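# Shut the toy oven door and leave everything upright

## Task

Swing the toy oven's door fully shut, then release it, with the oven still upright at the end; no food basket, small tea box, wire rack or small red box may be knocked over.

## Robot and tools

Robot: two arms on a table, left_arm (its base on the +y side) and right_arm, each ending in a sixteen-motor four-fingered hand (three fingers plus thumb). right_arm has a right hand, left_arm a mirrored left hand. Three cameras: cam_high (896x504, fixed on a stand behind the arms), cam_left_wrist and cam_right_wrist (672x504 fisheye, on the hands). Things that move by themselves now and then are outside pushes, not the robot.

Frames. Scene frame: origin at table-top height halfway between the nominal arm bases, +z up, +x out across the table, +y toward left_arm. Actual bases: left_arm at (+0.019, +0.278, +0.028) m, right_arm at (-0.005, -0.367, +0.008) m, both nearly unrotated. Reported hand positions (metres), quaternions (wxyz) and Hand targets are in each arm's own base frame; fixed cameras and the table use the scene frame. Reported positions can be off by a few cm, more at long reach.

Hand point axes (right hand): +z runs along straight fingers toward the tips; +x crosses the palm away from the thumb (on the left hand +x points toward the thumb); the palm face sits at y = -0.062. Straight fingertips reach about z = +0.12 to +0.16. A rigid mast juts from the wrist on the palm side (x +0.05 to +0.10, z -0.16 to -0.11, out to y = +0.06; x signs flip on the left hand) and can strike things. The right arm's elbow sags, so the hand ends lower than commanded; aim higher if needed.

execute_actions(actions, cameras). actions: up to 15 actions, each a table of up to 15 rows; a row is one 1/30 s control step, and a short table repeats its last row to fill 15 steps (0.5 s per action). Every row is exactly 48 numbers in [-1, 1] covering both arms, in this order: left dx, dy, dz, rx, ry, rz; left hand's 16 motors; left current_limit; left speed; then the same 24 for the right arm.
- dx..rz are an offset, not a pose: measured in the Hand target's own axes from where that Hand target stood when the action began. Every row of an action is counted from that same start, not added to the previous row. 1.0 = 0.6 m of travel or 180 degrees; rx, ry, rz form one rotation vector. Repeating an offset in the next action moves further. All zeros re-requests the current target.
- Hand motors, in order: index_mcp, index_abd, index_pip, index_dip, middle_mcp, middle_abd, middle_pip, middle_dip, ring_mcp, ring_abd, ring_pip, ring_dip, thumb_cmc, thumb_axl, thumb_mcp, thumb_ipl. Each is an absolute goal angle, scaled linearly between the hinge's two stops; not an offset. Straight values: finger mcp +0.75, abd 0.00, pip +0.58, dip +0.70; thumb_cmc +0.71, thumb_axl +0.68, thumb_mcp +0.23, thumb_ipl +0.17. Moving toward -1 curls a finger toward the palm; abd toward -1 swings it away from the thumb; thumb_cmc toward -1 brings the thumb round in front of the palm. A 0 is a real goal, so to keep a hand unchanged, send back its hand_goal, hand_current_limit and hand_speed.
- current_limit: -1..+1 maps to 0..550 mA per motor (floor 11 mA); very low values may not lift a finger. speed: set-point rate = (speed+1)/2 x 8.5 rad/s. Initial values +0.4 and -0.6; the last value sent persists.
cameras: list of names, ["all"], or []; omitted/null gives all only when actions is empty. An unknown name voids the call. An empty actions list just returns state and images.

Motion behaviour. Commanded orientation is clipped to within 40 degrees of the measured one each step, then damped IK moves the joints, favouring position. The hand often stops short of the Hand target; waiting does not fix it. If still short after re-asking, send the remaining distance as an offset. Tiny moves may not start. To stop pressing into something, set the target back beyond the current hand point. Near-singular wrist poses can swing the whole arm.

Results: Hand target (commanded pose after clipping; next offsets start here), end_effector_position and end_effector_quat_wxyz, joint positions, velocities ("within noise" when still), joint torques (include arm weight; numbers 3 and 4 wrap at ±28 N m), and per motor hand_goal, hand_measured, hand_current_ma (positive pushes toward -1), hand_state (moving, goal, blocked, overload), plus hand_current_limit and hand_speed. Unchanged temperatures etc. may be omitted.

Gripping: a finger presses only while its goal lies past the contact surface. Any motor at 495 mA or more for 5 s shuts off for 10 s, then resumes its goal. If an arm is stopped, hand commands sent meanwhile are discarded.

zoom_image(camera, region): magnifies [x0, y0, x1, y1] pixels (max 504x504) of the latest image from cam_high, cam_left_wrist or cam_right_wrist. read_manual(section): licence texts only. finished_scene(scene): give the current scene number; ends it irreversibly, and the goal must hold with the robot released.

Avoid: dropping or releasing moving parts, slamming the door, hard hits or pushes on fixed or heavy things, anything leaving the table, contact between the two hands or arms, and tipping the oven, basket, tea box, rack or red box. Motors heat when holding loads, stretched out or pushing unreachable targets: MOTOR HOT appears at 85 °C, and at 100 °C the arm goes limp for 30 to 60 s or more.

Each tool is called after "Call:" in YAML: its name, and indented under it one key for each argument.

## Session

Call:
execute_actions:
  actions: []

Scene clock: 0.00 s.
left_arm: end_effector_position=(+0.5248, -0.4634, +0.3079) hand_goal=(+0.754, +0.000, +0.576, +0.696, +0.754, +0.000, +0.576, +0.696, +0.754, +0.000, +0.576, +0.696, +0.714, +0.678, +0.226, +0.168) hand_measured=(+0.754, +0.000, +0.576, +0.696, +0.754, +0.000, +0.576, +0.696, +0.754, +0.000, +0.576, +0.696, +0.714, +0.678, +0.226, +0.168) hand_current_ma=(+0, +0, +0, +0, +0, +0, +0, +0, +0, +0, +0, +0, +0, +0, +0, +0) hand_state=(goal, goal, goal, goal, goal, goal, goal, goal, goal, goal, goal, goal, goal, goal, goal, goal) hand_current_limit=0.40 hand_speed=-0.60 end_effector_quat_wxyz=(+0.188, +0.917, +0.344, +0.076) | right_arm: end_effector_position=(+0.3623, -0.1291, +0.3766) hand_goal=(+0.754, +0.000, +0.576, +0.696, +0.754, +0.000, +0.576, +0.696, +0.754, +0.000, +0.576, +0.696, +0.714, +0.678, +0.226, +0.168) hand_measured=(+0.754, +0.000, +0.576, +0.696, +0.754, +0.000, +0.576, +0.696, +0.754, +0.000, +0.576, +0.696, +0.714, +0.678, +0.226, +0.168) hand_current_ma=(+0, +0, +0, +0, +0, +0, +0, +0, +0, +0, +0, +0, +0, +0, +0, +0) hand_state=(goal, goal, goal, goal, goal, goal, goal, goal, goal, goal, goal, goal, goal, goal, goal, goal) hand_current_limit=0.40 hand_speed=-0.60 end_effector_quat_wxyz=(+0.177, +0.384, +0.862, -0.279)
Joint positions: left_arm=[-0.732 1.706 1.717 -1.175 0.038 0.112] | right_arm=[-0.204 1.037 1.329 -1.594 0.626 -1.025]
Joint velocities: within noise
Joint torques (N m): no reading
Motor temperatures (°C): left_arm=[27 31 29 27 30 26] | right_arm=[26 29 27 26 29 27]
Heat: left arm: hottest shoulder 31 °C; right arm: hottest shoulder 29 °C.
Hand target: left_arm +0.5290, -0.4672, +0.3221; +0.200, +0.914, +0.343, +0.082 | right_arm +0.3652, -0.1297, +0.3894; +0.190, +0.387, +0.859, -0.276

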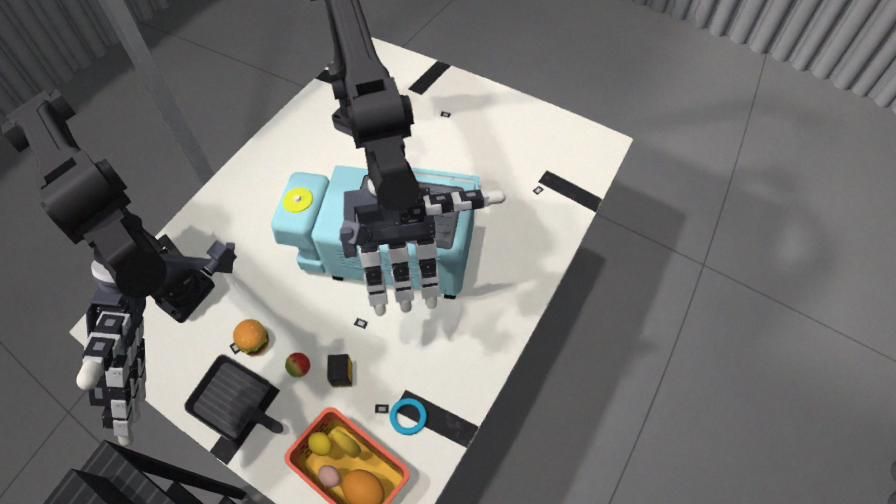

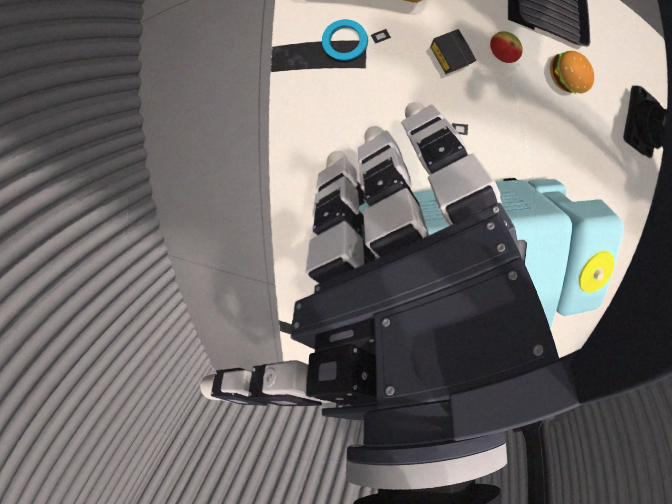

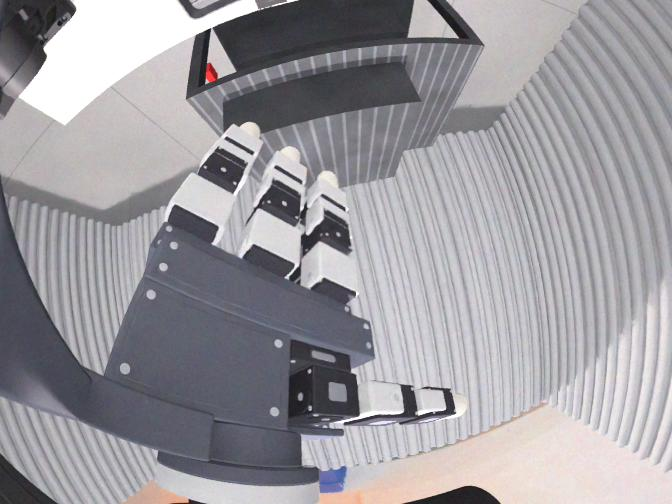

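Call:
zoom_image:
  camera: "cam_high"
  region: [240, 130, 560, 330]

Call:
zoom_image:
  camera: "cam_left_wrist"
  region: [300, 80, 672, 360]

Scaled by 1.575 from the camera's 896x504 image, which has a finer 1280x720 frame.

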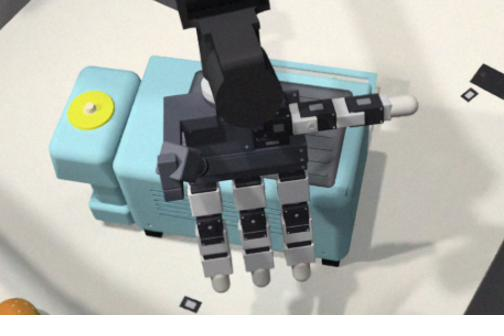

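Scaled by 1.355 from the camera's 672x504 image, which has a finer 960x720 frame.

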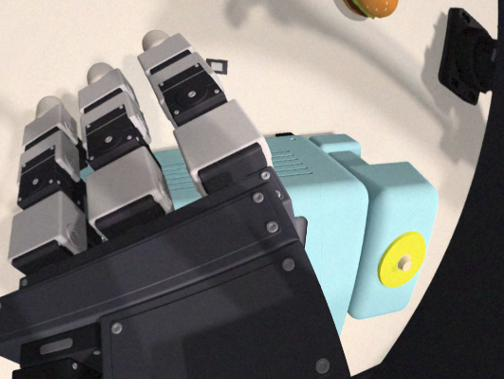

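Call:
execute_actions:
  actions:
    - [[-0.03,0.028,-0.125,0,0,0,0.75,0,0.58,0.7,0.75,0,0.58,0.7,0.75,0,0.58,0.7,0.71,0.68,0.23,0.17,0.4,-0.6,0,0,0,0,0,0,0.75,0,0.58,0.7,0.75,0,0.58,0.7,0.75,0,0.58,0.7,0.71,0.68,0.23,0.17,0.4,-0.6]]
    - [[-0.03,0.028,-0.125,0,0,0,0.75,0,0.58,0.7,0.75,0,0.58,0.7,0.75,0,0.58,0.7,0.71,0.68,0.23,0.17,0.4,-0.6,0,0,0,0,0,0,0.75,0,0.58,0.7,0.75,0,0.58,0.7,0.75,0,0.58,0.7,0.71,0.68,0.23,0.17,0.4,-0.6]]
    - [[0.096,-0.015,-0.006,0.0003,0.012,-0.025,0.75,0,0.58,0.7,0.75,0,0.58,0.7,0.75,0,0.58,0.7,0.71,0.68,0.23,0.17,0.4,-0.6,0,0,0,0,0,0,0.75,0,0.58,0.7,0.75,0,0.58,0.7,0.75,0,0.58,0.7,0.71,0.68,0.23,0.17,0.4,-0.6]]
    - [[0.192,-0.03,-0.011,0.0007,0.0234,-0.0503,0.75,0,0.58,0.7,0.75,0,0.58,0.7,0.75,0,0.58,0.7,0.71,0.68,0.23,0.17,0.4,-0.6,0,0,0,0,0,0,0.75,0,0.58,0.7,0.75,0,0.58,0.7,0.75,0,0.58,0.7,0.71,0.68,0.23,0.17,0.4,-0.6]]
    - [[0.192,-0.03,-0.011,0.0007,0.0234,-0.0503,0.75,0,0.58,0.7,0.75,0,0.58,0.7,0.75,0,0.58,0.7,0.71,0.68,0.23,0.17,0.4,-0.6,0,0,0,0,0,0,0.75,0,0.58,0.7,0.75,0,0.58,0.7,0.75,0,0.58,0.7,0.71,0.68,0.23,0.17,0.4,-0.6]]
    - [[0.192,-0.03,-0.011,0.0007,0.0234,-0.0503,0.75,0,0.58,0.7,0.75,0,0.58,0.7,0.75,0,0.58,0.7,0.71,0.68,0.23,0.17,0.4,-0.6,0,0,0,0,0,0,0.75,0,0.58,0.7,0.75,0,0.58,0.7,0.75,0,0.58,0.7,0.71,0.68,0.23,0.17,0.4,-0.6]]
    - [[0.192,-0.03,-0.011,0.0007,0.0234,-0.0503,0.75,0,0.58,0.7,0.75,0,0.58,0.7,0.75,0,0.58,0.7,0.71,0.68,0.23,0.17,0.4,-0.6,0,0,0,0,0,0,0.75,0,0.58,0.7,0.75,0,0.58,0.7,0.75,0,0.58,0.7,0.71,0.68,0.23,0.17,0.4,-0.6]]
    - [[0.192,-0.03,-0.011,0.0007,0.0234,-0.0503,0.75,0,0.58,0.7,0.75,0,0.58,0.7,0.75,0,0.58,0.7,0.71,0.68,0.23,0.17,0.4,-0.6,0,0,0,0,0,0,0.75,0,0.58,0.7,0.75,0,0.58,0.7,0.75,0,0.58,0.7,0.71,0.68,0.23,0.17,0.4,-0.6]]
  cameras: ["all"]

Scene clock: 51.40 s.
left_arm: end_effector_position=(+0.6464, +0.1298, +0.4534) hand_goal=(+0.750, +0.000, +0.580, +0.700, +0.750, +0.000, +0.580, +0.700, +0.750, +0.000, +0.580, +0.700, +0.710, +0.680, +0.230, +0.170) hand_measured=(+0.752, +0.000, +0.578, +0.698, +0.752, +0.000, +0.578, +0.698, +0.752, +0.000, +0.578, +0.698, +0.714, +0.678, +0.224, +0.168) hand_current_ma=(+1, +0, +0, +0, +1, +0, +0, -1, +0, +0, +0, -1, +1, +0, -3, -1) hand_state=(goal, goal, goal, goal, goal, goal, goal, goal, goal, goal, goal, goal, goal, goal, goal, goal) hand_current_limit=0.40 hand_speed=-0.60 end_effector_quat_wxyz=(+0.129, +0.652, +0.731, +0.154) | right_arm: end_effector_position=(+0.3623, -0.1291, +0.3766) hand_goal=(+0.750, +0.000, +0.580, +0.700, +0.750, +0.000, +0.580, +0.700, +0.750, +0.000, +0.580, +0.700, +0.710, +0.680, +0.230, +0.170) hand_measured=(+0.748, +0.000, +0.576, +0.696, +0.748, +0.000, +0.576, +0.698, +0.748, +0.000, +0.576, +0.698, +0.710, +0.678, +0.224, +0.168) hand_current_ma=(+0, +0, +0, +0, +0, +0, +0, +0, +0, +0, +0, +0, +0, +0, -1, +0) hand_state=(goal, goal, goal, goal, goal, goal, goal, goal, goal, goal, goal, goal, goal, goal, goal, goal) hand_current_limit=0.40 hand_speed=-0.60 end_effector_quat_wxyz=(+0.177, +0.384, +0.862, -0.279)
Joint positions: left_arm=[0.175 1.678 2.074 -1.562 0.012 0.06] | right_arm=[-0.204 1.037 1.329 -1.594 0.626 -1.025]
Joint torques (N m): left_arm=[0.91 -12.45 11.64 0.85 0.12 0.24] | right_arm=[0.79 -5.77 8.76 1.2 0.74 -0.06]
Motor temperatures (°C): left_arm=[27 35 34 26 30 26] | right_arm=[26 29 33 26 30 27]
Heat: left arm: hottest shoulder 35 °C; right arm: hottest elbow 33 °C.
Hand target: left_arm +0.6554, +0.1267, +0.4719; +0.140, +0.653, +0.726, +0.166 | right_arm +0.3652, -0.1297, +0.3894; +0.190, +0.387, +0.859, -0.276
Off the commanded pose: left_arm 0.021 m, 2 deg | right_arm 0.013 m, 2 deg.
camera_calibration:
cam_left_wrist: T_world_to_cam=[[-0.484495, -0.827876, -0.282641, 0.519896], [-0.809953, 0.302453, 0.502493, 0.201757], [-0.330516, 0.472381, -0.817077, 0.643452], [0, 0, 0, 1]] pos_world=[0.627972, 0.0654326, 0.571312]

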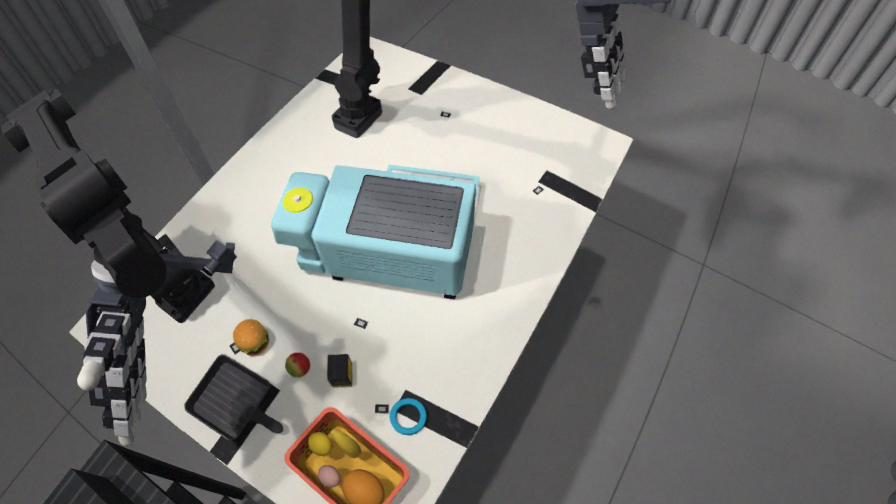

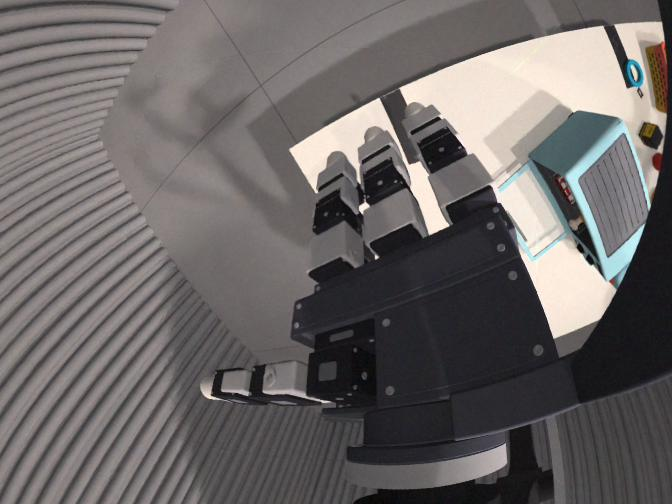

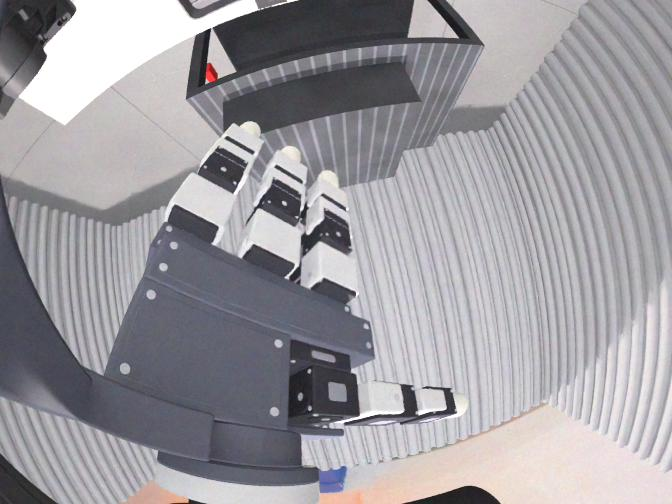

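Call:
zoom_image:
  camera: "cam_left_wrist"
  region: [472, 80, 672, 300]

Call:
zoom_image:
  camera: "cam_high"
  region: [260, 130, 500, 310]

Scaled by 2.291 from the camera's 672x504 image, which has a finer 960x720 frame.

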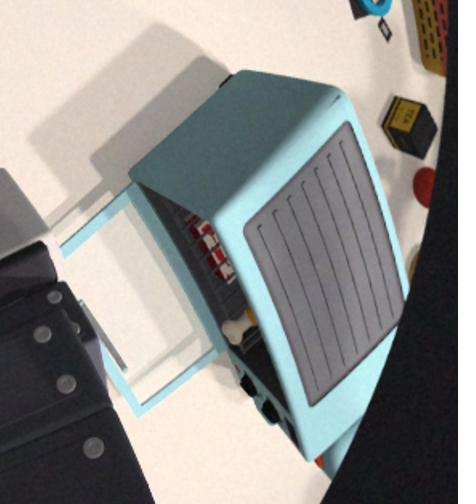

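Scaled by 2.100 from the camera's 896x504 image, which has a finer 1280x720 frame.

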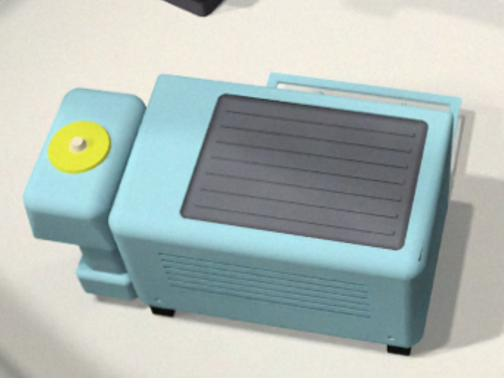

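Call:
execute_actions:
  actions:
    - [[-0.0533,-0.1337,0,0.0227,-0.0197,0.0853,0.75,0,0.58,-0.6,0.75,0,0.58,-0.6,0.75,0,0.58,-0.6,0.71,0.68,0.23,0.17,0.4,-0.6,0,0,0,0,0,0,0.75,0,0.58,0.7,0.75,0,0.58,0.7,0.75,0,0.58,0.7,0.71,0.68,0.23,0.17,0.4,-0.6]]
    - [[-0.0864,-0.1143,0.0133,0.0227,-0.0197,0.0853,0.75,0,0.58,-0.6,0.75,0,0.58,-0.6,0.75,0,0.58,-0.6,0.71,0.68,0.23,0.17,0.4,-0.6,0,0,0,0,0,0,0.75,0,0.58,0.7,0.75,0,0.58,0.7,0.75,0,0.58,0.7,0.71,0.68,0.23,0.17,0.4,-0.6]]
    - [[-0.1122,-0.086,0.0267,0.0227,-0.0197,0.0853,0.75,0,0.58,-0.6,0.75,0,0.58,-0.6,0.75,0,0.58,-0.6,0.71,0.68,0.23,0.17,0.4,-0.6,0,0,0,0,0,0,0.75,0,0.58,0.7,0.75,0,0.58,0.7,0.75,0,0.58,0.7,0.71,0.68,0.23,0.17,0.4,-0.6]]
    - [[-0.1286,-0.0514,0.0391,0.0227,-0.0197,0.0853,0.75,0,0.58,-0.6,0.75,0,0.58,-0.6,0.75,0,0.58,-0.6,0.71,0.68,0.23,0.17,0.4,-0.6,0,0,0,0,0,0,0.75,0,0.58,0.7,0.75,0,0.58,0.7,0.75,0,0.58,0.7,0.71,0.68,0.23,0.17,0.4,-0.6]]
    - [[-0.1345,-0.0126,0.0497,0.0227,-0.0197,0.0853,0.75,0,0.58,-0.6,0.75,0,0.58,-0.6,0.75,0,0.58,-0.6,0.71,0.68,0.23,0.17,0.4,-0.6,0,0,0,0,0,0,0.75,0,0.58,0.7,0.75,0,0.58,0.7,0.75,0,0.58,0.7,0.71,0.68,0.23,0.17,0.4,-0.6]]
  cameras: ["cam_high","cam_left_wrist"]

Scene clock: 152.40 s.
left_arm: end_effector_position=(+0.3185, -0.0665, +0.3004) hand_goal=(+0.750, +0.000, +0.580, -0.600, +0.750, +0.000, +0.580, -0.600, +0.750, +0.000, +0.580, -0.600, +0.710, +0.680, +0.230, +0.170) hand_measured=(+0.750, +0.000, +0.578, -0.596, +0.750, +0.000, +0.578, -0.596, +0.750, +0.000, +0.578, -0.596, +0.712, +0.678, +0.224, +0.168) hand_current_ma=(+0, +0, +0, +1, +0, +0, +0, +1, +0, +0, +0, +1, +0, +0, -3, -1) hand_state=(goal, goal, goal, goal, goal, goal, goal, goal, goal, goal, goal, goal, goal, goal, goal, goal) hand_current_limit=0.40 hand_speed=-0.60 end_effector_quat_wxyz=(+0.006, +0.986, +0.166, +0.014) | right_arm: end_effector_position=(+0.3623, -0.1291, +0.3766) hand_goal=(+0.750, +0.000, +0.580, +0.700, +0.750, +0.000, +0.580, +0.700, +0.750, +0.000, +0.580, +0.700, +0.710, +0.680, +0.230, +0.170) hand_measured=(+0.748, +0.000, +0.576, +0.696, +0.748, +0.000, +0.576, +0.698, +0.748, +0.000, +0.576, +0.698, +0.710, +0.678, +0.224, +0.168) hand_current_ma=(+0, +0, +0, +0, +0, +0, +0, +0, +0, +0, +0, +0, +0, +0, -1, +0) hand_state=(goal, goal, goal, goal, goal, goal, goal, goal, goal, goal, goal, goal, goal, goal, goal, goal) hand_current_limit=0.40 hand_speed=-0.60 end_effector_quat_wxyz=(+0.177, +0.384, +0.862, -0.279)
Joint positions: left_arm=[0.031 1.028 1.175 -1.689 0.009 1.269] | right_arm=[-0.204 1.037 1.329 -1.594 0.626 -1.025]
Joint torques (N m): left_arm=[0.62 -4.25 6.72 0.27 0.02 0.29] | right_arm=[0.91 -5.42 8.8 1.25 0.76 -0.07]
Motor temperatures (°C): left_arm=[27 35 42 26 29 25] | right_arm=[26 29 35 26 30 27]
Heat: left arm: hottest elbow 42 °C; right arm: hottest elbow 35 °C.
Hand target: left_arm +0.3117, -0.0698, +0.2997; +0.000, +0.988, +0.156, +0.000 | right_arm +0.3652, -0.1297, +0.3894; +0.190, +0.387, +0.859, -0.276
Off the commanded pose: left_arm 0.008 m, 2 deg | right_arm 0.013 m, 2 deg.
joint sent to its limit (left arm) — joint 4 (wrist pitch), lower limit. The joint targets still meet the commanded pose.
camera_calibration:
cam_left_wrist: T_world_to_cam=[[-0.934853, 0.35098, -0.0535003, 0.308315], [0.189314, 0.620275, 0.761196, -0.302479], [0.30035, 0.701478, -0.646312, 0.265752], [0, 0, 0, 1]] pos_world=[0.265674, -0.107011, 0.418499]
Images, in order (width x height): cam_high 896x504, cam_left_wrist 672x504.

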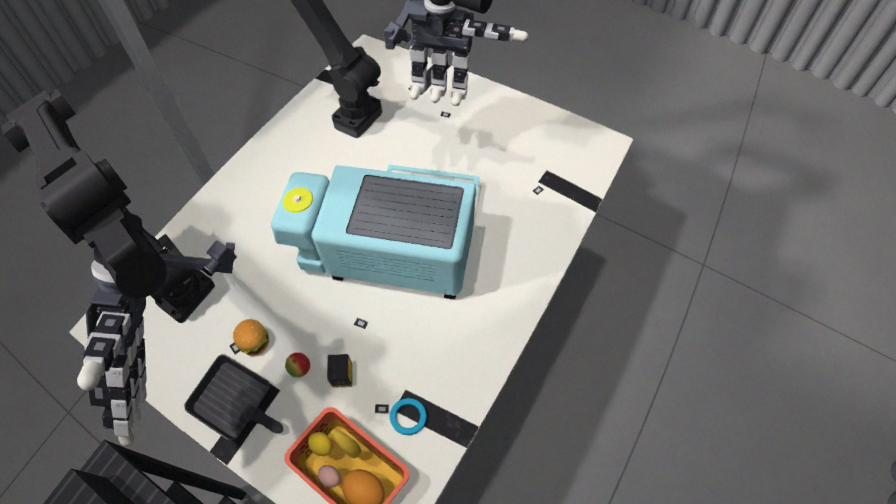

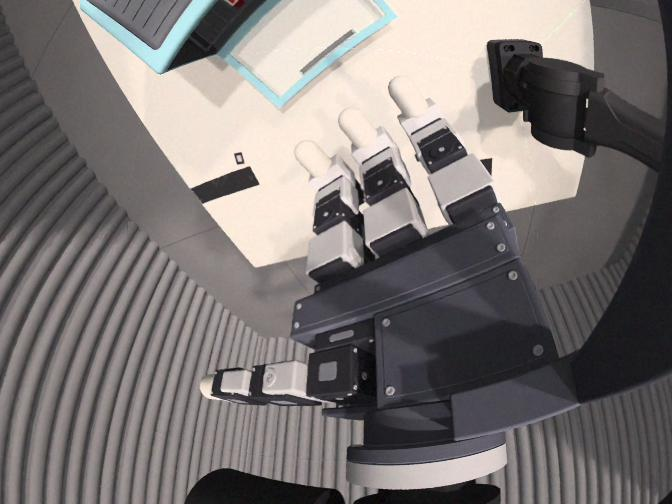

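Call:
zoom_image:
  camera: "cam_left_wrist"
  region: [120, 0, 460, 200]

Scaled by 1.482 from the camera's 672x504 image, which has a finer 960x720 frame.

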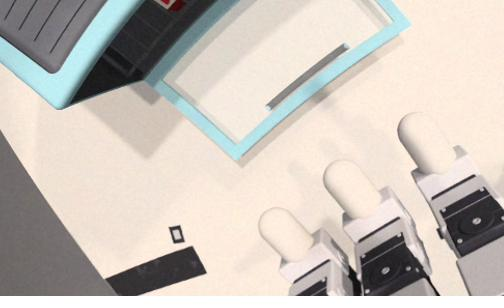

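Call:
execute_actions:
  actions:
    - [[0.0281,-0.002,0.06,0,0,0,0.75,0,0.58,-0.6,1,0,1,-1,1,0,1,-1,0.71,0.68,0.23,0.17,0.4,-0.6,0,0,0,0,0,0,0.75,0,0.58,0.7,0.75,0,0.58,0.7,0.75,0,0.58,0.7,0.71,0.68,0.23,0.17,0.4,-0.6]]
    - [[0.0281,-0.002,0.10,0,0,0,0.75,0,0.58,-0.6,1,0,1,-1,1,0,1,-1,0.71,0.68,0.23,0.17,0.4,-0.6,0,0,0,0,0,0,0.75,0,0.58,0.7,0.75,0,0.58,0.7,0.75,0,0.58,0.7,0.71,0.68,0.23,0.17,0.4,-0.6]]
    - [[0.0281,-0.002,0.10,0,0,0,0.75,0,0.58,-0.6,1,0,1,-1,1,0,1,-1,0.71,0.68,0.23,0.17,0.4,-0.6,0,0,0,0,0,0,0.75,0,0.58,0.7,0.75,0,0.58,0.7,0.75,0,0.58,0.7,0.71,0.68,0.23,0.17,0.4,-0.6]]
  cameras: ["cam_high","cam_left_wrist"]

Scene clock: 216.27 s.
left_arm: end_effector_position=(+0.3574, -0.0534, +0.1472) hand_goal=(+0.750, +0.000, +0.580, -0.600, +1.000, +0.000, +1.000, -1.000, +1.000, +0.000, +1.000, -1.000, +0.710, +0.680, +0.230, +0.170) hand_measured=(+0.750, +0.000, +0.578, -0.598, +0.990, +0.000, +0.996, -0.996, +0.992, +0.000, +0.996, -0.996, +0.712, +0.678, +0.224, +0.168) hand_current_ma=(+0, +0, +0, +1, -5, +0, -1, +1, -4, +0, -1, +1, +0, +0, -3, -1) hand_state=(goal, goal, goal, goal, goal, goal, goal, goal, goal, goal, goal, goal, goal, goal, goal, goal) hand_current_limit=0.40 hand_speed=-0.60 end_effector_quat_wxyz=(+0.001, +0.988, +0.158, +0.002) | right_arm: end_effector_position=(+0.3623, -0.1291, +0.3766) hand_goal=(+0.750, +0.000, +0.580, +0.700, +0.750, +0.000, +0.580, +0.700, +0.750, +0.000, +0.580, +0.700, +0.710, +0.680, +0.230, +0.170) hand_measured=(+0.748, +0.000, +0.576, +0.696, +0.748, +0.000, +0.576, +0.698, +0.748, +0.000, +0.576, +0.698, +0.710, +0.678, +0.224, +0.168) hand_current_ma=(+0, +0, +0, +0, +0, +0, +0, +0, +0, +0, +0, +0, +0, +0, -1, +0) hand_state=(goal, goal, goal, goal, goal, goal, goal, goal, goal, goal, goal, goal, goal, goal, goal, goal) hand_current_limit=0.40 hand_speed=-0.60 end_effector_quat_wxyz=(+0.177, +0.384, +0.862, -0.279)
Joint positions: left_arm=[0.068 1.191 0.891 -1.268 0.001 1.322] | right_arm=[-0.204 1.037 1.329 -1.594 0.626 -1.025]
Joint torques (N m): left_arm=[2.08 -4.72 6.84 0.62 0.08 0.3] | right_arm=[0.85 -5.54 8.77 1.21 0.74 -0.06]
Motor temperatures (°C): left_arm=[27 33 36 26 29 25] | right_arm=[26 29 36 26 30 27]
Heat: left arm: hottest elbow 36 °C; right arm: hottest elbow 36 °C.
Hand target: left_arm +0.3588, -0.0508, +0.1438; +0.001, +0.988, +0.156, +0.000 | right_arm +0.3652, -0.1297, +0.3894; +0.190, +0.387, +0.859, -0.276
Off the commanded pose: left_arm 0.004 m, 0 deg | right_arm 0.013 m, 2 deg.
camera_calibration:
cam_left_wrist: T_world_to_cam=[[-0.930045, 0.366468, -0.0267764, 0.327064], [0.218923, 0.611171, 0.76062, -0.212337], [0.295108, 0.701549, -0.648645, 0.148157], [0, 0, 0, 1]] pos_world=[0.306947, -0.0940238, 0.266367]
Images, in order (width x height): cam_high 896x504, cam_left_wrist 672x504.

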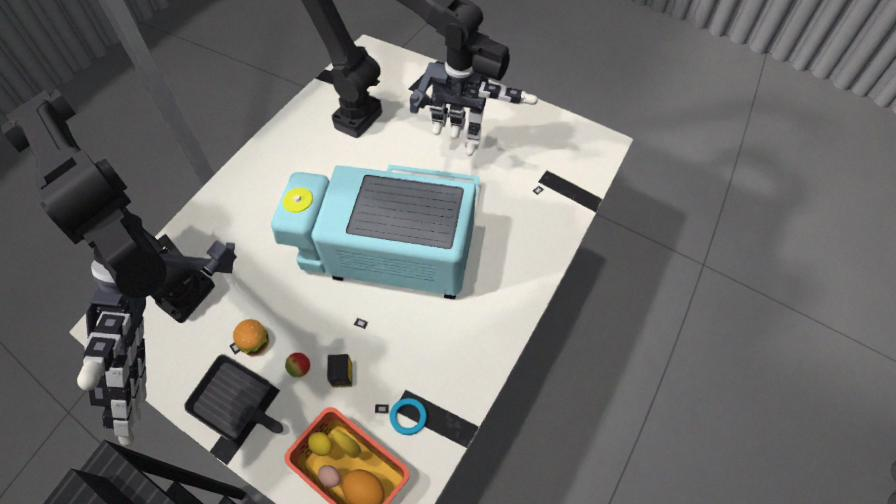

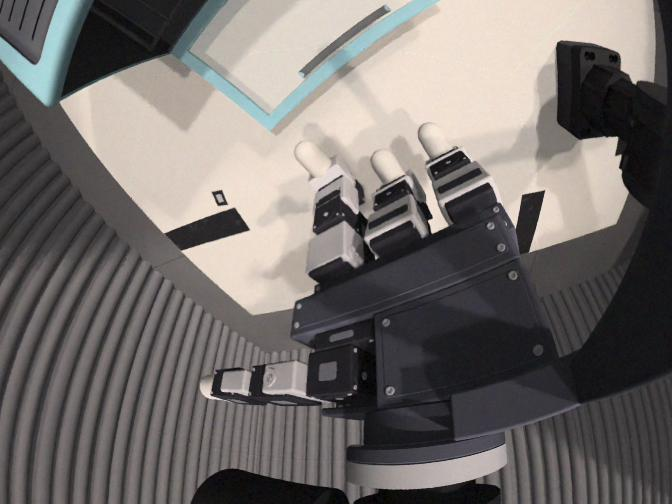

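Call:
zoom_image:
  camera: "cam_left_wrist"
  region: [160, 0, 480, 200]

Call:
zoom_image:
  camera: "cam_high"
  region: [380, 60, 560, 200]

Scaled by 1.575 from the camera's 672x504 image, which has a finer 960x720 frame.

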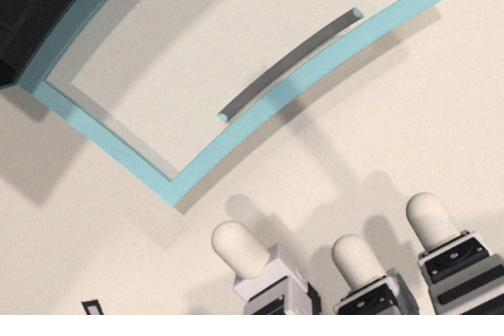

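Scaled by 2.800 from the camera's 896x504 image, which has a finer 1280x720 frame.

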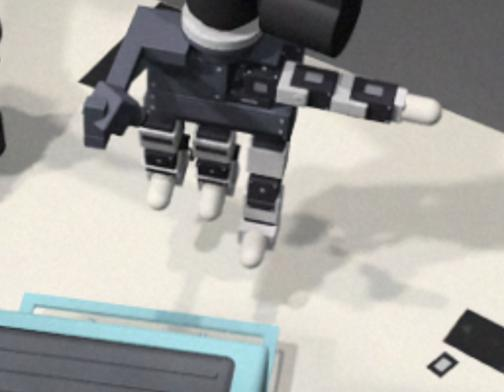

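Call:
execute_actions:
  actions:
    - [[0.0167,-0.0133,0.05,0,0,-0.0167,0.75,0,0.58,-0.6,1,0,1,-1,1,0,1,-1,0.71,0.68,0.23,0.17,0.4,-0.6,0,0,0,0,0,0,0.75,0,0.58,0.7,0.75,0,0.58,0.7,0.75,0,0.58,0.7,0.71,0.68,0.23,0.17,0.4,-0.6]]
    - [[0,0,0.05,0,0,0,0.75,0,0.58,-0.6,1,0,1,-1,1,0,1,-1,0.71,0.68,0.23,0.17,0.4,-0.6,0,0,0,0,0,0,0.75,0,0.58,0.7,0.75,0,0.58,0.7,0.75,0,0.58,0.7,0.71,0.68,0.23,0.17,0.4,-0.6]]
  cameras: ["cam_left_wrist"]

Call:
zoom_image:
  camera: "cam_left_wrist"
  region: [160, 0, 480, 200]

Scene clock: 234.63 s.
left_arm: end_effector_position=(+0.3654, -0.0439, +0.0903) hand_goal=(+0.750, +0.000, +0.580, -0.600, +1.000, +0.000, +1.000, -1.000, +1.000, +0.000, +1.000, -1.000, +0.710, +0.680, +0.230, +0.170) hand_measured=(+0.750, +0.000, +0.578, -0.598, +0.990, +0.000, +0.996, -0.996, +0.992, +0.000, +0.996, -0.996, +0.712, +0.678, +0.224, +0.168) hand_current_ma=(+0, +0, +0, +1, -5, +0, -1, +1, -4, +0, -1, +1, +0, +0, -3, -1) hand_state=(goal, goal, goal, goal, goal, goal, goal, goal, goal, goal, goal, goal, goal, goal, goal, goal) hand_current_limit=0.40 hand_speed=-0.60 end_effector_quat_wxyz=(+0.001, +0.985, +0.173, +0.006) | right_arm: end_effector_position=(+0.3623, -0.1291, +0.3766) hand_goal=(+0.750, +0.000, +0.580, +0.700, +0.750, +0.000, +0.580, +0.700, +0.750, +0.000, +0.580, +0.700, +0.710, +0.680, +0.230, +0.170) hand_measured=(+0.748, +0.000, +0.576, +0.696, +0.748, +0.000, +0.576, +0.698, +0.748, +0.000, +0.576, +0.698, +0.710, +0.678, +0.224, +0.168) hand_current_ma=(+0, +0, +0, +0, +0, +0, +0, +0, +0, +0, +0, +0, +0, +0, -1, +0) hand_state=(goal, goal, goal, goal, goal, goal, goal, goal, goal, goal, goal, goal, goal, goal, goal, goal) hand_current_limit=0.40 hand_speed=-0.60 end_effector_quat_wxyz=(+0.177, +0.384, +0.862, -0.279)
Joint positions: left_arm=[0.092 1.269 0.793 -1.083 0.001 1.315] | right_arm=[-0.204 1.037 1.329 -1.594 0.626 -1.025]
Joint torques (N m): left_arm=[2.14 -4.89 6.09 0.73 0.09 0.11] | right_arm=[0.91 -5.54 8.8 1.18 0.76 -0.07]
Heat: left arm: hottest elbow 36 °C; right arm: hottest elbow 36 °C.
Hand target: left_arm +0.3660, -0.0403, +0.0837; +0.001, +0.983, +0.182, +0.000 | right_arm +0.3652, -0.1297, +0.3894; +0.190, +0.387, +0.859, -0.276
Off the commanded pose: left_arm 0.007 m, 1 deg | right_arm 0.013 m, 2 deg.
camera_calibration:
cam_left_wrist: T_world_to_cam=[[-0.940688, 0.337525, -0.0344006, 0.332773], [0.193518, 0.617077, 0.762736, -0.167285], [0.27867, 0.710839, -0.645795, 0.1083], [0, 0, 0, 1]] pos_world=[0.315228, -0.0860751, 0.208981]
Images, in order (width x height): cam_left_wrist 672x504.

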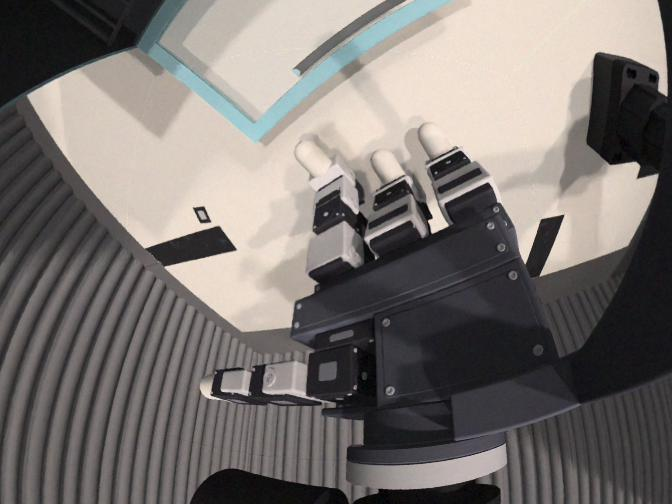

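Scaled by 1.575 from the camera's 672x504 image, which has a finer 960x720 frame.

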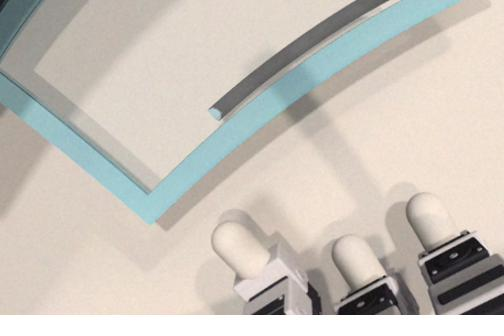

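Call:
zoom_image:
  camera: "cam_left_wrist"
  region: [220, 60, 360, 200]

Scaled by 3.600 from the camera's 672x504 image, which has a finer 960x720 frame.

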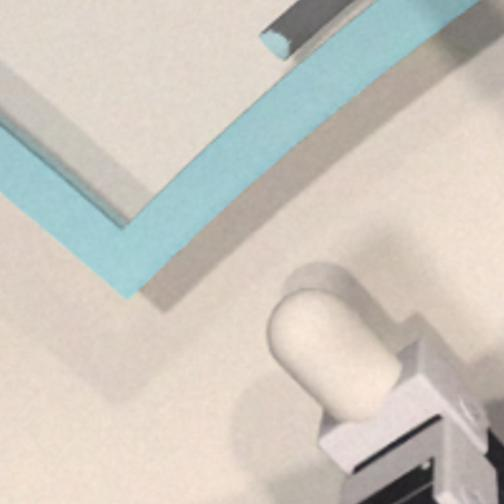

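Call:
execute_actions:
  actions:
    - [[0,0,0.035,0,0,0,0.75,0,0.58,-0.6,1,0,1,-1,1,0,1,-1,0.71,0.68,0.23,0.17,0.4,-0.6,0,0,0,0,0,0,0.75,0,0.58,0.7,0.75,0,0.58,0.7,0.75,0,0.58,0.7,0.71,0.68,0.23,0.17,0.4,-0.6]]
    - [[0,0,0.012,0,0,0,0.75,0,0.58,-0.6,1,0,1,-1,1,0,1,-1,0.71,0.68,0.23,0.17,0.4,-0.6,0,0,0,0,0,0,0.75,0,0.58,0.7,0.75,0,0.58,0.7,0.75,0,0.58,0.7,0.71,0.68,0.23,0.17,0.4,-0.6]]
  cameras: ["cam_left_wrist"]

Call:
zoom_image:
  camera: "cam_left_wrist"
  region: [220, 60, 420, 200]

Scene clock: 261.40 s.
left_arm: end_effector_position=(+0.3694, -0.0435, +0.0676) hand_goal=(+0.750, +0.000, +0.580, -0.600, +1.000, +0.000, +1.000, -1.000, +1.000, +0.000, +1.000, -1.000, +0.710, +0.680, +0.230, +0.170) hand_measured=(+0.752, +0.000, +0.582, -0.598, +0.990, +0.000, +0.996, -0.996, +0.992, +0.000, +0.996, -0.996, +0.712, +0.678, +0.224, +0.168) hand_current_ma=(+0, +0, +0, +0, -5, +0, -1, +1, -4, +0, -1, +1, +0, +0, -3, -1) hand_state=(goal, goal, goal, goal, goal, goal, goal, goal, goal, goal, goal, goal, goal, goal, goal, goal) hand_current_limit=0.40 hand_speed=-0.60 end_effector_quat_wxyz=(+0.002, +0.985, +0.173, +0.013) | right_arm: end_effector_position=(+0.3623, -0.1291, +0.3766) hand_goal=(+0.750, +0.000, +0.580, +0.700, +0.750, +0.000, +0.580, +0.700, +0.750, +0.000, +0.580, +0.700, +0.710, +0.680, +0.230, +0.170) hand_measured=(+0.748, +0.000, +0.576, +0.696, +0.748, +0.000, +0.576, +0.698, +0.748, +0.000, +0.576, +0.698, +0.710, +0.678, +0.224, +0.168) hand_current_ma=(+0, +0, +0, +0, +0, +0, +0, +0, +0, +0, +0, +0, +0, +0, -1, +0) hand_state=(goal, goal, goal, goal, goal, goal, goal, goal, goal, goal, goal, goal, goal, goal, goal, goal) hand_current_limit=0.40 hand_speed=-0.60 end_effector_quat_wxyz=(+0.177, +0.384, +0.862, -0.279)
Joint positions: left_arm=[0.092 1.306 0.755 -0.993 0.001 1.315] | right_arm=[-0.204 1.037 1.329 -1.594 0.626 -1.025]
Joint torques (N m): left_arm=[2.08 -4.48 5.31 0.72 0.08 0.1] | right_arm=[0.91 -5.66 8.76 1.26 0.74 -0.06]
Heat: left arm: hottest elbow 34 °C; right arm: hottest elbow 36 °C.
Hand target: left_arm +0.3659, -0.0403, +0.0555; +0.001, +0.983, +0.182, +0.000 | right_arm +0.3652, -0.1297, +0.3894; +0.190, +0.387, +0.859, -0.276
Off the commanded pose: left_arm 0.013 m, 2 deg | right_arm 0.013 m, 2 deg.
camera_calibration:
cam_left_wrist: T_world_to_cam=[[-0.940183, 0.337291, -0.0478532, 0.336305], [0.182013, 0.61608, 0.766366, -0.147041], [0.28797, 0.711815, -0.640619, 0.0885464], [0, 0, 0, 1]] pos_world=[0.317453, -0.0858722, 0.185505]
Images, in order (width x height): cam_left_wrist 672x504.

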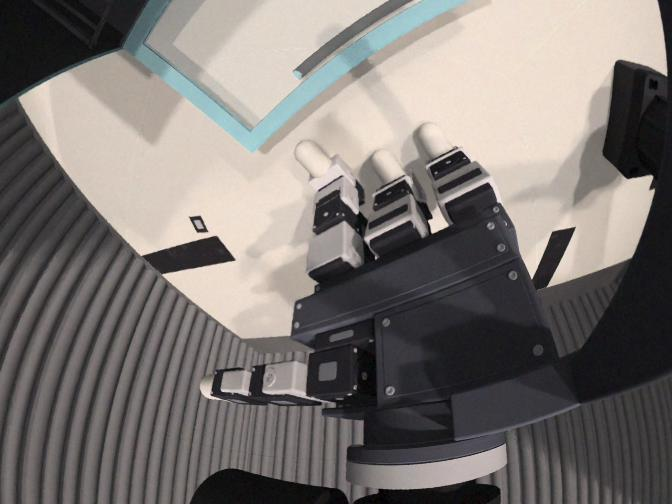

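Scaled by 2.520 from the camera's 672x504 image, which has a finer 960x720 frame.

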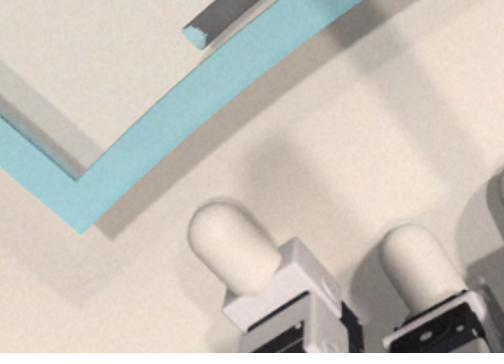

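Call:
execute_actions:
  actions:
    - [[0,0,0.01,0,0,0,0.75,0,0.58,-0.6,1,0,1,-1,1,0,1,-1,0.71,0.68,0.23,0.17,0.4,-0.6,0,0,0,0,0,0,0.75,0,0.58,0.7,0.75,0,0.58,0.7,0.75,0,0.58,0.7,0.71,0.68,0.23,0.17,0.4,-0.6]]
  cameras: ["cam_left_wrist"]

Call:
zoom_image:
  camera: "cam_left_wrist"
  region: [220, 60, 420, 200]

Scene clock: 270.80 s.
left_arm: end_effector_position=(+0.3724, -0.0432, +0.0673) hand_goal=(+0.750, +0.000, +0.580, -0.600, +1.000, +0.000, +1.000, -1.000, +1.000, +0.000, +1.000, -1.000, +0.710, +0.680, +0.230, +0.170) hand_measured=(+0.754, +0.000, +0.584, -0.600, +0.990, +0.000, +0.996, -0.996, +0.992, +0.000, +0.996, -0.996, +0.712, +0.678, +0.224, +0.168) hand_current_ma=(+1, +0, +1, +0, -5, +0, -1, +1, -4, +0, -1, +1, +0, +0, -3, -1) hand_state=(goal, goal, goal, goal, goal, goal, goal, goal, goal, goal, goal, goal, goal, goal, goal, goal) hand_current_limit=0.40 hand_speed=-0.60 end_effector_quat_wxyz=(+0.002, +0.985, +0.173, +0.020) | right_arm: end_effector_position=(+0.3623, -0.1291, +0.3766) hand_goal=(+0.750, +0.000, +0.580, +0.700, +0.750, +0.000, +0.580, +0.700, +0.750, +0.000, +0.580, +0.700, +0.710, +0.680, +0.230, +0.170) hand_measured=(+0.748, +0.000, +0.576, +0.696, +0.748, +0.000, +0.576, +0.698, +0.748, +0.000, +0.576, +0.698, +0.710, +0.678, +0.224, +0.168) hand_current_ma=(+0, +0, +0, +0, +0, +0, +0, +0, +0, +0, +0, +0, +0, +0, -1, +0) hand_state=(goal, goal, goal, goal, goal, goal, goal, goal, goal, goal, goal, goal, goal, goal, goal, goal) hand_current_limit=0.40 hand_speed=-0.60 end_effector_quat_wxyz=(+0.177, +0.384, +0.862, -0.279)
Joint positions: left_arm=[0.092 1.307 0.752 -0.976 0.001 1.315] | right_arm=[-0.204 1.037 1.329 -1.594 0.626 -1.025]
Joint torques (N m): left_arm=[2.2 -3.96 4.92 0.76 0.08 0.11] | right_arm=[1.14 -5.66 8.76 1.25 0.75 -0.08]
Heat: left arm: hottest elbow 34 °C; right arm: hottest elbow 36 °C.
Hand target: left_arm +0.3659, -0.0403, +0.0495; +0.001, +0.983, +0.182, +0.000 | right_arm +0.3652, -0.1297, +0.3894; +0.190, +0.387, +0.859, -0.276
Off the commanded pose: left_arm 0.019 m, 3 deg | right_arm 0.013 m, 2 deg.
camera_calibration:
cam_left_wrist: T_world_to_cam=[[-0.939398, 0.337357, -0.0609988, 0.339638], [0.170915, 0.615099, 0.769702, -0.143605], [0.297185, 0.712631, -0.635483, 0.0835247], [0, 0, 0, 1]] pos_world=[0.318777, -0.0857701, 0.184329]
Images, in order (width x height): cam_left_wrist 672x504.

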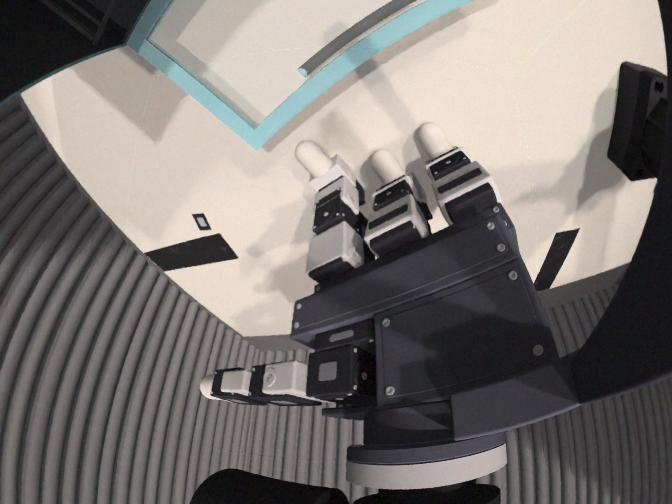

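Scaled by 2.520 from the camera's 672x504 image, which has a finer 960x720 frame.

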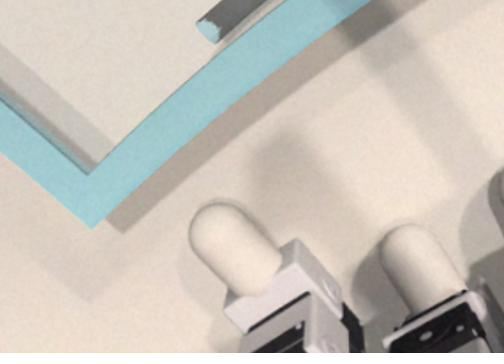

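Call:
execute_actions:
  actions:
    - [[0,0,-0.025,0,0,0,0.75,0,0.58,-0.6,1,0,1,-1,1,0,1,-1,0.71,0.68,0.23,0.17,0.4,-0.6,0,0,0,0,0,0,0.75,0,0.58,0.7,0.75,0,0.58,0.7,0.75,0,0.58,0.7,0.71,0.68,0.23,0.17,0.4,-0.6]]
    - [[0,0.05,0,0,0,0,0.75,0,0.58,-0.6,1,0,1,-1,1,0,1,-1,0.71,0.68,0.23,0.17,0.4,-0.6,0,0,0,0,0,0,0.75,0,0.58,0.7,0.75,0,0.58,0.7,0.75,0,0.58,0.7,0.71,0.68,0.23,0.17,0.4,-0.6]]
  cameras: ["cam_left_wrist"]

Call:
zoom_image:
  camera: "cam_left_wrist"
  region: [220, 60, 420, 200]

Scene clock: 279.00 s.
left_arm: end_effector_position=(+0.3697, -0.0654, +0.0668) hand_goal=(+0.750, +0.000, +0.580, -0.600, +1.000, +0.000, +1.000, -1.000, +1.000, +0.000, +1.000, -1.000, +0.710, +0.680, +0.230, +0.170) hand_measured=(+0.752, +0.012, +0.582, -0.606, +0.990, +0.000, +0.996, -0.996, +0.992, +0.000, +0.996, -0.996, +0.712, +0.678, +0.224, +0.168) hand_current_ma=(+0, +6, +0, -2, -5, +0, -1, +1, -3, +0, -1, +1, +0, +0, -3, -1) hand_state=(goal, goal, goal, goal, goal, goal, goal, goal, goal, goal, goal, goal, goal, goal, goal, goal) hand_current_limit=0.40 hand_speed=-0.60 end_effector_quat_wxyz=(+0.001, +0.984, +0.179, +0.011) | right_arm: end_effector_position=(+0.3623, -0.1291, +0.3766) hand_goal=(+0.750, +0.000, +0.580, +0.700, +0.750, +0.000, +0.580, +0.700, +0.750, +0.000, +0.580, +0.700, +0.710, +0.680, +0.230, +0.170) hand_measured=(+0.748, +0.000, +0.576, +0.696, +0.748, +0.000, +0.576, +0.698, +0.748, +0.000, +0.576, +0.698, +0.710, +0.678, +0.224, +0.168) hand_current_ma=(+0, +0, +0, +0, +0, +0, +0, +0, +0, +0, +0, +0, +0, +0, -1, +0) hand_state=(goal, goal, goal, goal, goal, goal, goal, goal, goal, goal, goal, goal, goal, goal, goal, goal) hand_current_limit=0.40 hand_speed=-0.60 end_effector_quat_wxyz=(+0.177, +0.384, +0.862, -0.279)
Joint positions: left_arm=[0.02 1.306 0.753 -0.997 -0.002 1.23] | right_arm=[-0.204 1.037 1.329 -1.594 0.626 -1.025]
Joint torques (N m): left_arm=[0.62 -3.84 7.91 -0.02 0.2 0.08] | right_arm=[0.91 -5.48 8.8 1.2 0.74 -0.07]
Heat: left arm: hottest elbow 34 °C; right arm: hottest elbow 36 °C.
Hand target: left_arm +0.3765, -0.0683, +0.0645; +0.000, +0.983, +0.182, +0.000 | right_arm +0.3652, -0.1297, +0.3894; +0.190, +0.387, +0.859, -0.276
Off the commanded pose: left_arm 0.008 m, 1 deg | right_arm 0.013 m, 2 deg.
camera_calibration:
cam_left_wrist: T_world_to_cam=[[-0.944618, 0.325396, -0.0425984, 0.344559], [0.178284, 0.617812, 0.765848, -0.131417], [0.275522, 0.715839, -0.641609, 0.108438], [0, 0, 0, 1]] pos_world=[0.319029, -0.108552, 0.184898]
Images, in order (width x height): cam_left_wrist 672x504.

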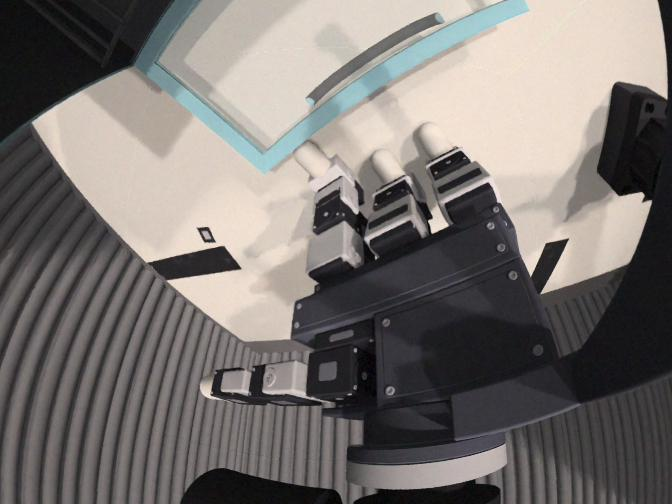

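Scaled by 2.520 from the camera's 672x504 image, which has a finer 960x720 frame.

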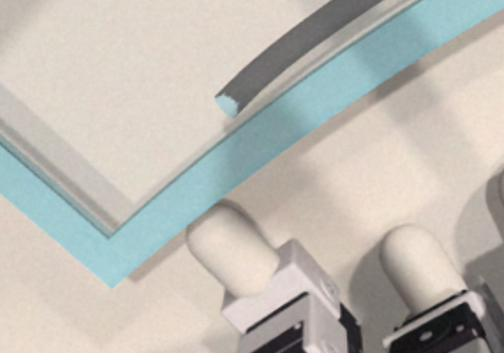

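Call:
zoom_image:
  camera: "cam_left_wrist"
  region: [270, 110, 350, 190]

Call:
zoom_image:
  camera: "cam_high"
  region: [380, 100, 520, 220]

Scaled by 6.300 from the camera's 672x504 image, which has a finer 960x720 frame.

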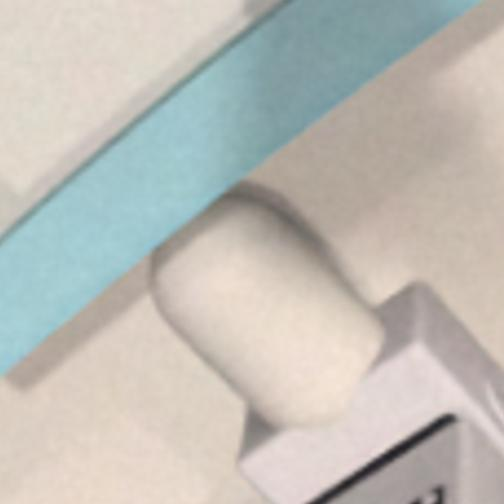

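This scene's latest camera images include none from cam_high. They are from: cam_left_wrist. cam_high's image comes with the result of a call that names it in "cameras".

Call:
execute_actions:
  actions:
    - [[-0.01,0.025,-0.008,0,0,0,0.75,0,0.58,-0.6,1,0,1,-1,1,0,1,-1,0.71,0.68,0.23,0.17,0.4,-0.6,0,0,0,0,0,0,0.75,0,0.58,0.7,0.75,0,0.58,0.7,0.75,0,0.58,0.7,0.71,0.68,0.23,0.17,0.4,-0.6]]
    - [[0,0.025,0,0,0,0,0.75,0,0.58,-0.6,1,0,1,-1,1,0,1,-1,0.71,0.68,0.23,0.17,0.4,-0.6,0,0,0,0,0,0,0.75,0,0.58,0.7,0.75,0,0.58,0.7,0.75,0,0.58,0.7,0.71,0.68,0.23,0.17,0.4,-0.6]]
  cameras: ["cam_left_wrist","cam_high"]

Call:
zoom_image:
  camera: "cam_left_wrist"
  region: [220, 60, 420, 200]

Call:
zoom_image:
  camera: "cam_high"
  region: [380, 80, 540, 220]

Scene clock: 291.10 s.
left_arm: end_effector_position=(+0.3699, -0.0939, +0.0673) hand_goal=(+0.750, +0.000, +0.580, -0.600, +1.000, +0.000, +1.000, -1.000, +1.000, +0.000, +1.000, -1.000, +0.710, +0.680, +0.230, +0.170) hand_measured=(+0.748, +0.012, +0.578, -0.606, +0.990, +0.000, +0.996, -0.996, +0.992, +0.000, +0.996, -0.996, +0.712, +0.678, +0.224, +0.168) hand_current_ma=(+0, +6, +0, -2, -5, +0, -1, +1, -3, +0, -1, +1, +0, +0, -3, -1) hand_state=(goal, goal, goal, goal, goal, goal, goal, goal, goal, goal, goal, goal, goal, goal, goal, goal) hand_current_limit=0.40 hand_speed=-0.60 end_effector_quat_wxyz=(+0.000, +0.983, +0.181, +0.003) | right_arm: end_effector_position=(+0.3623, -0.1291, +0.3766) hand_goal=(+0.750, +0.000, +0.580, +0.700, +0.750, +0.000, +0.580, +0.700, +0.750, +0.000, +0.580, +0.700, +0.710, +0.680, +0.230, +0.170) hand_measured=(+0.748, +0.000, +0.576, +0.696, +0.748, +0.000, +0.576, +0.698, +0.748, +0.000, +0.576, +0.698, +0.710, +0.678, +0.224, +0.168) hand_current_ma=(+0, +0, +0, +0, +0, +0, +0, +0, +0, +0, +0, +0, +0, +0, -1, +0) hand_state=(goal, goal, goal, goal, goal, goal, goal, goal, goal, goal, goal, goal, goal, goal, goal, goal) hand_current_limit=0.40 hand_speed=-0.60 end_effector_quat_wxyz=(+0.177, +0.384, +0.862, -0.279)
Joint positions: left_arm=[-0.071 1.316 0.766 -1.016 -0.002 1.136] | right_arm=[-0.204 1.037 1.329 -1.594 0.626 -1.025]
Joint torques (N m): left_arm=[0.56 -4.07 8.54 0.08 0.22 0.11] | right_arm=[0.91 -5.6 8.81 1.21 0.75 -0.07]
Heat: left arm: hottest elbow 34 °C; right arm: hottest elbow 36 °C.
Hand target: left_arm +0.3819, -0.0983, +0.0695; +0.000, +0.983, +0.182, +0.000 | right_arm +0.3652, -0.1297, +0.3894; +0.190, +0.387, +0.859, -0.276
Off the commanded pose: left_arm 0.013 m, 0 deg | right_arm 0.013 m, 2 deg.
camera_calibration:
cam_left_wrist: T_world_to_cam=[[-0.946392, 0.321746, -0.0286673, 0.353349], [0.187413, 0.619201, 0.76254, -0.117221], [0.263095, 0.716289, -0.646306, 0.134083], [0, 0, 0, 1]] pos_world=[0.321099, -0.137147, 0.186174]
Images, in order (width x height): cam_high 896x504, cam_left_wrist 672x504.

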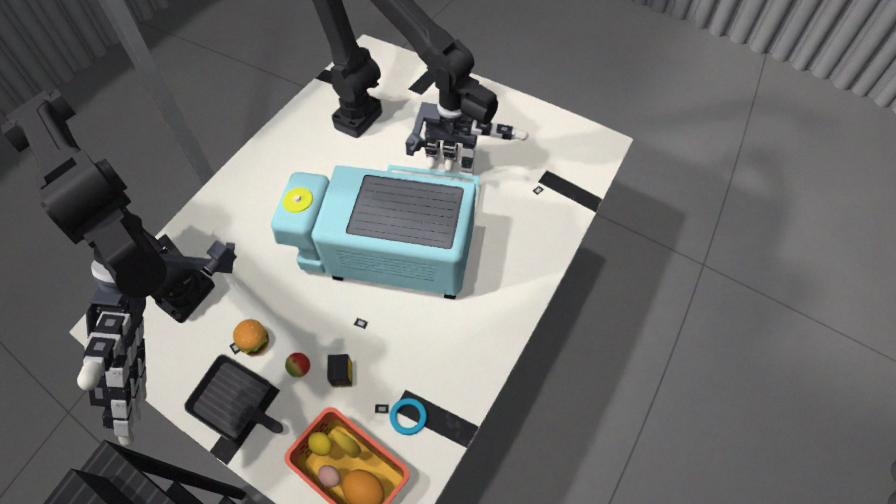

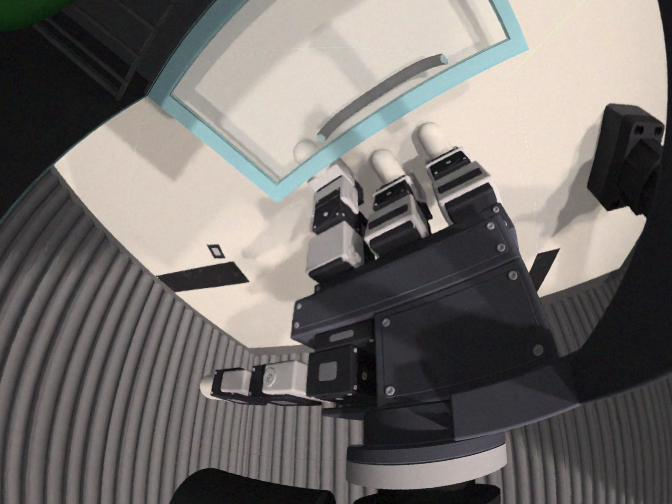

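Scaled by 2.520 from the camera's 672x504 image, which has a finer 960x720 frame.

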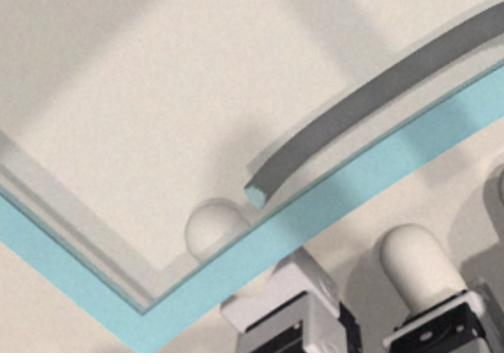

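Scaled by 3.150 from the camera's 896x504 image, which has a finer 1280x720 frame.

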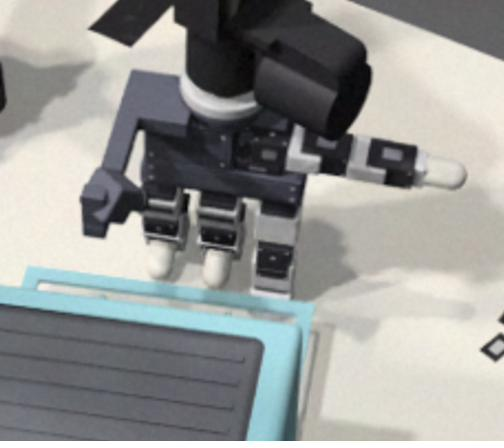

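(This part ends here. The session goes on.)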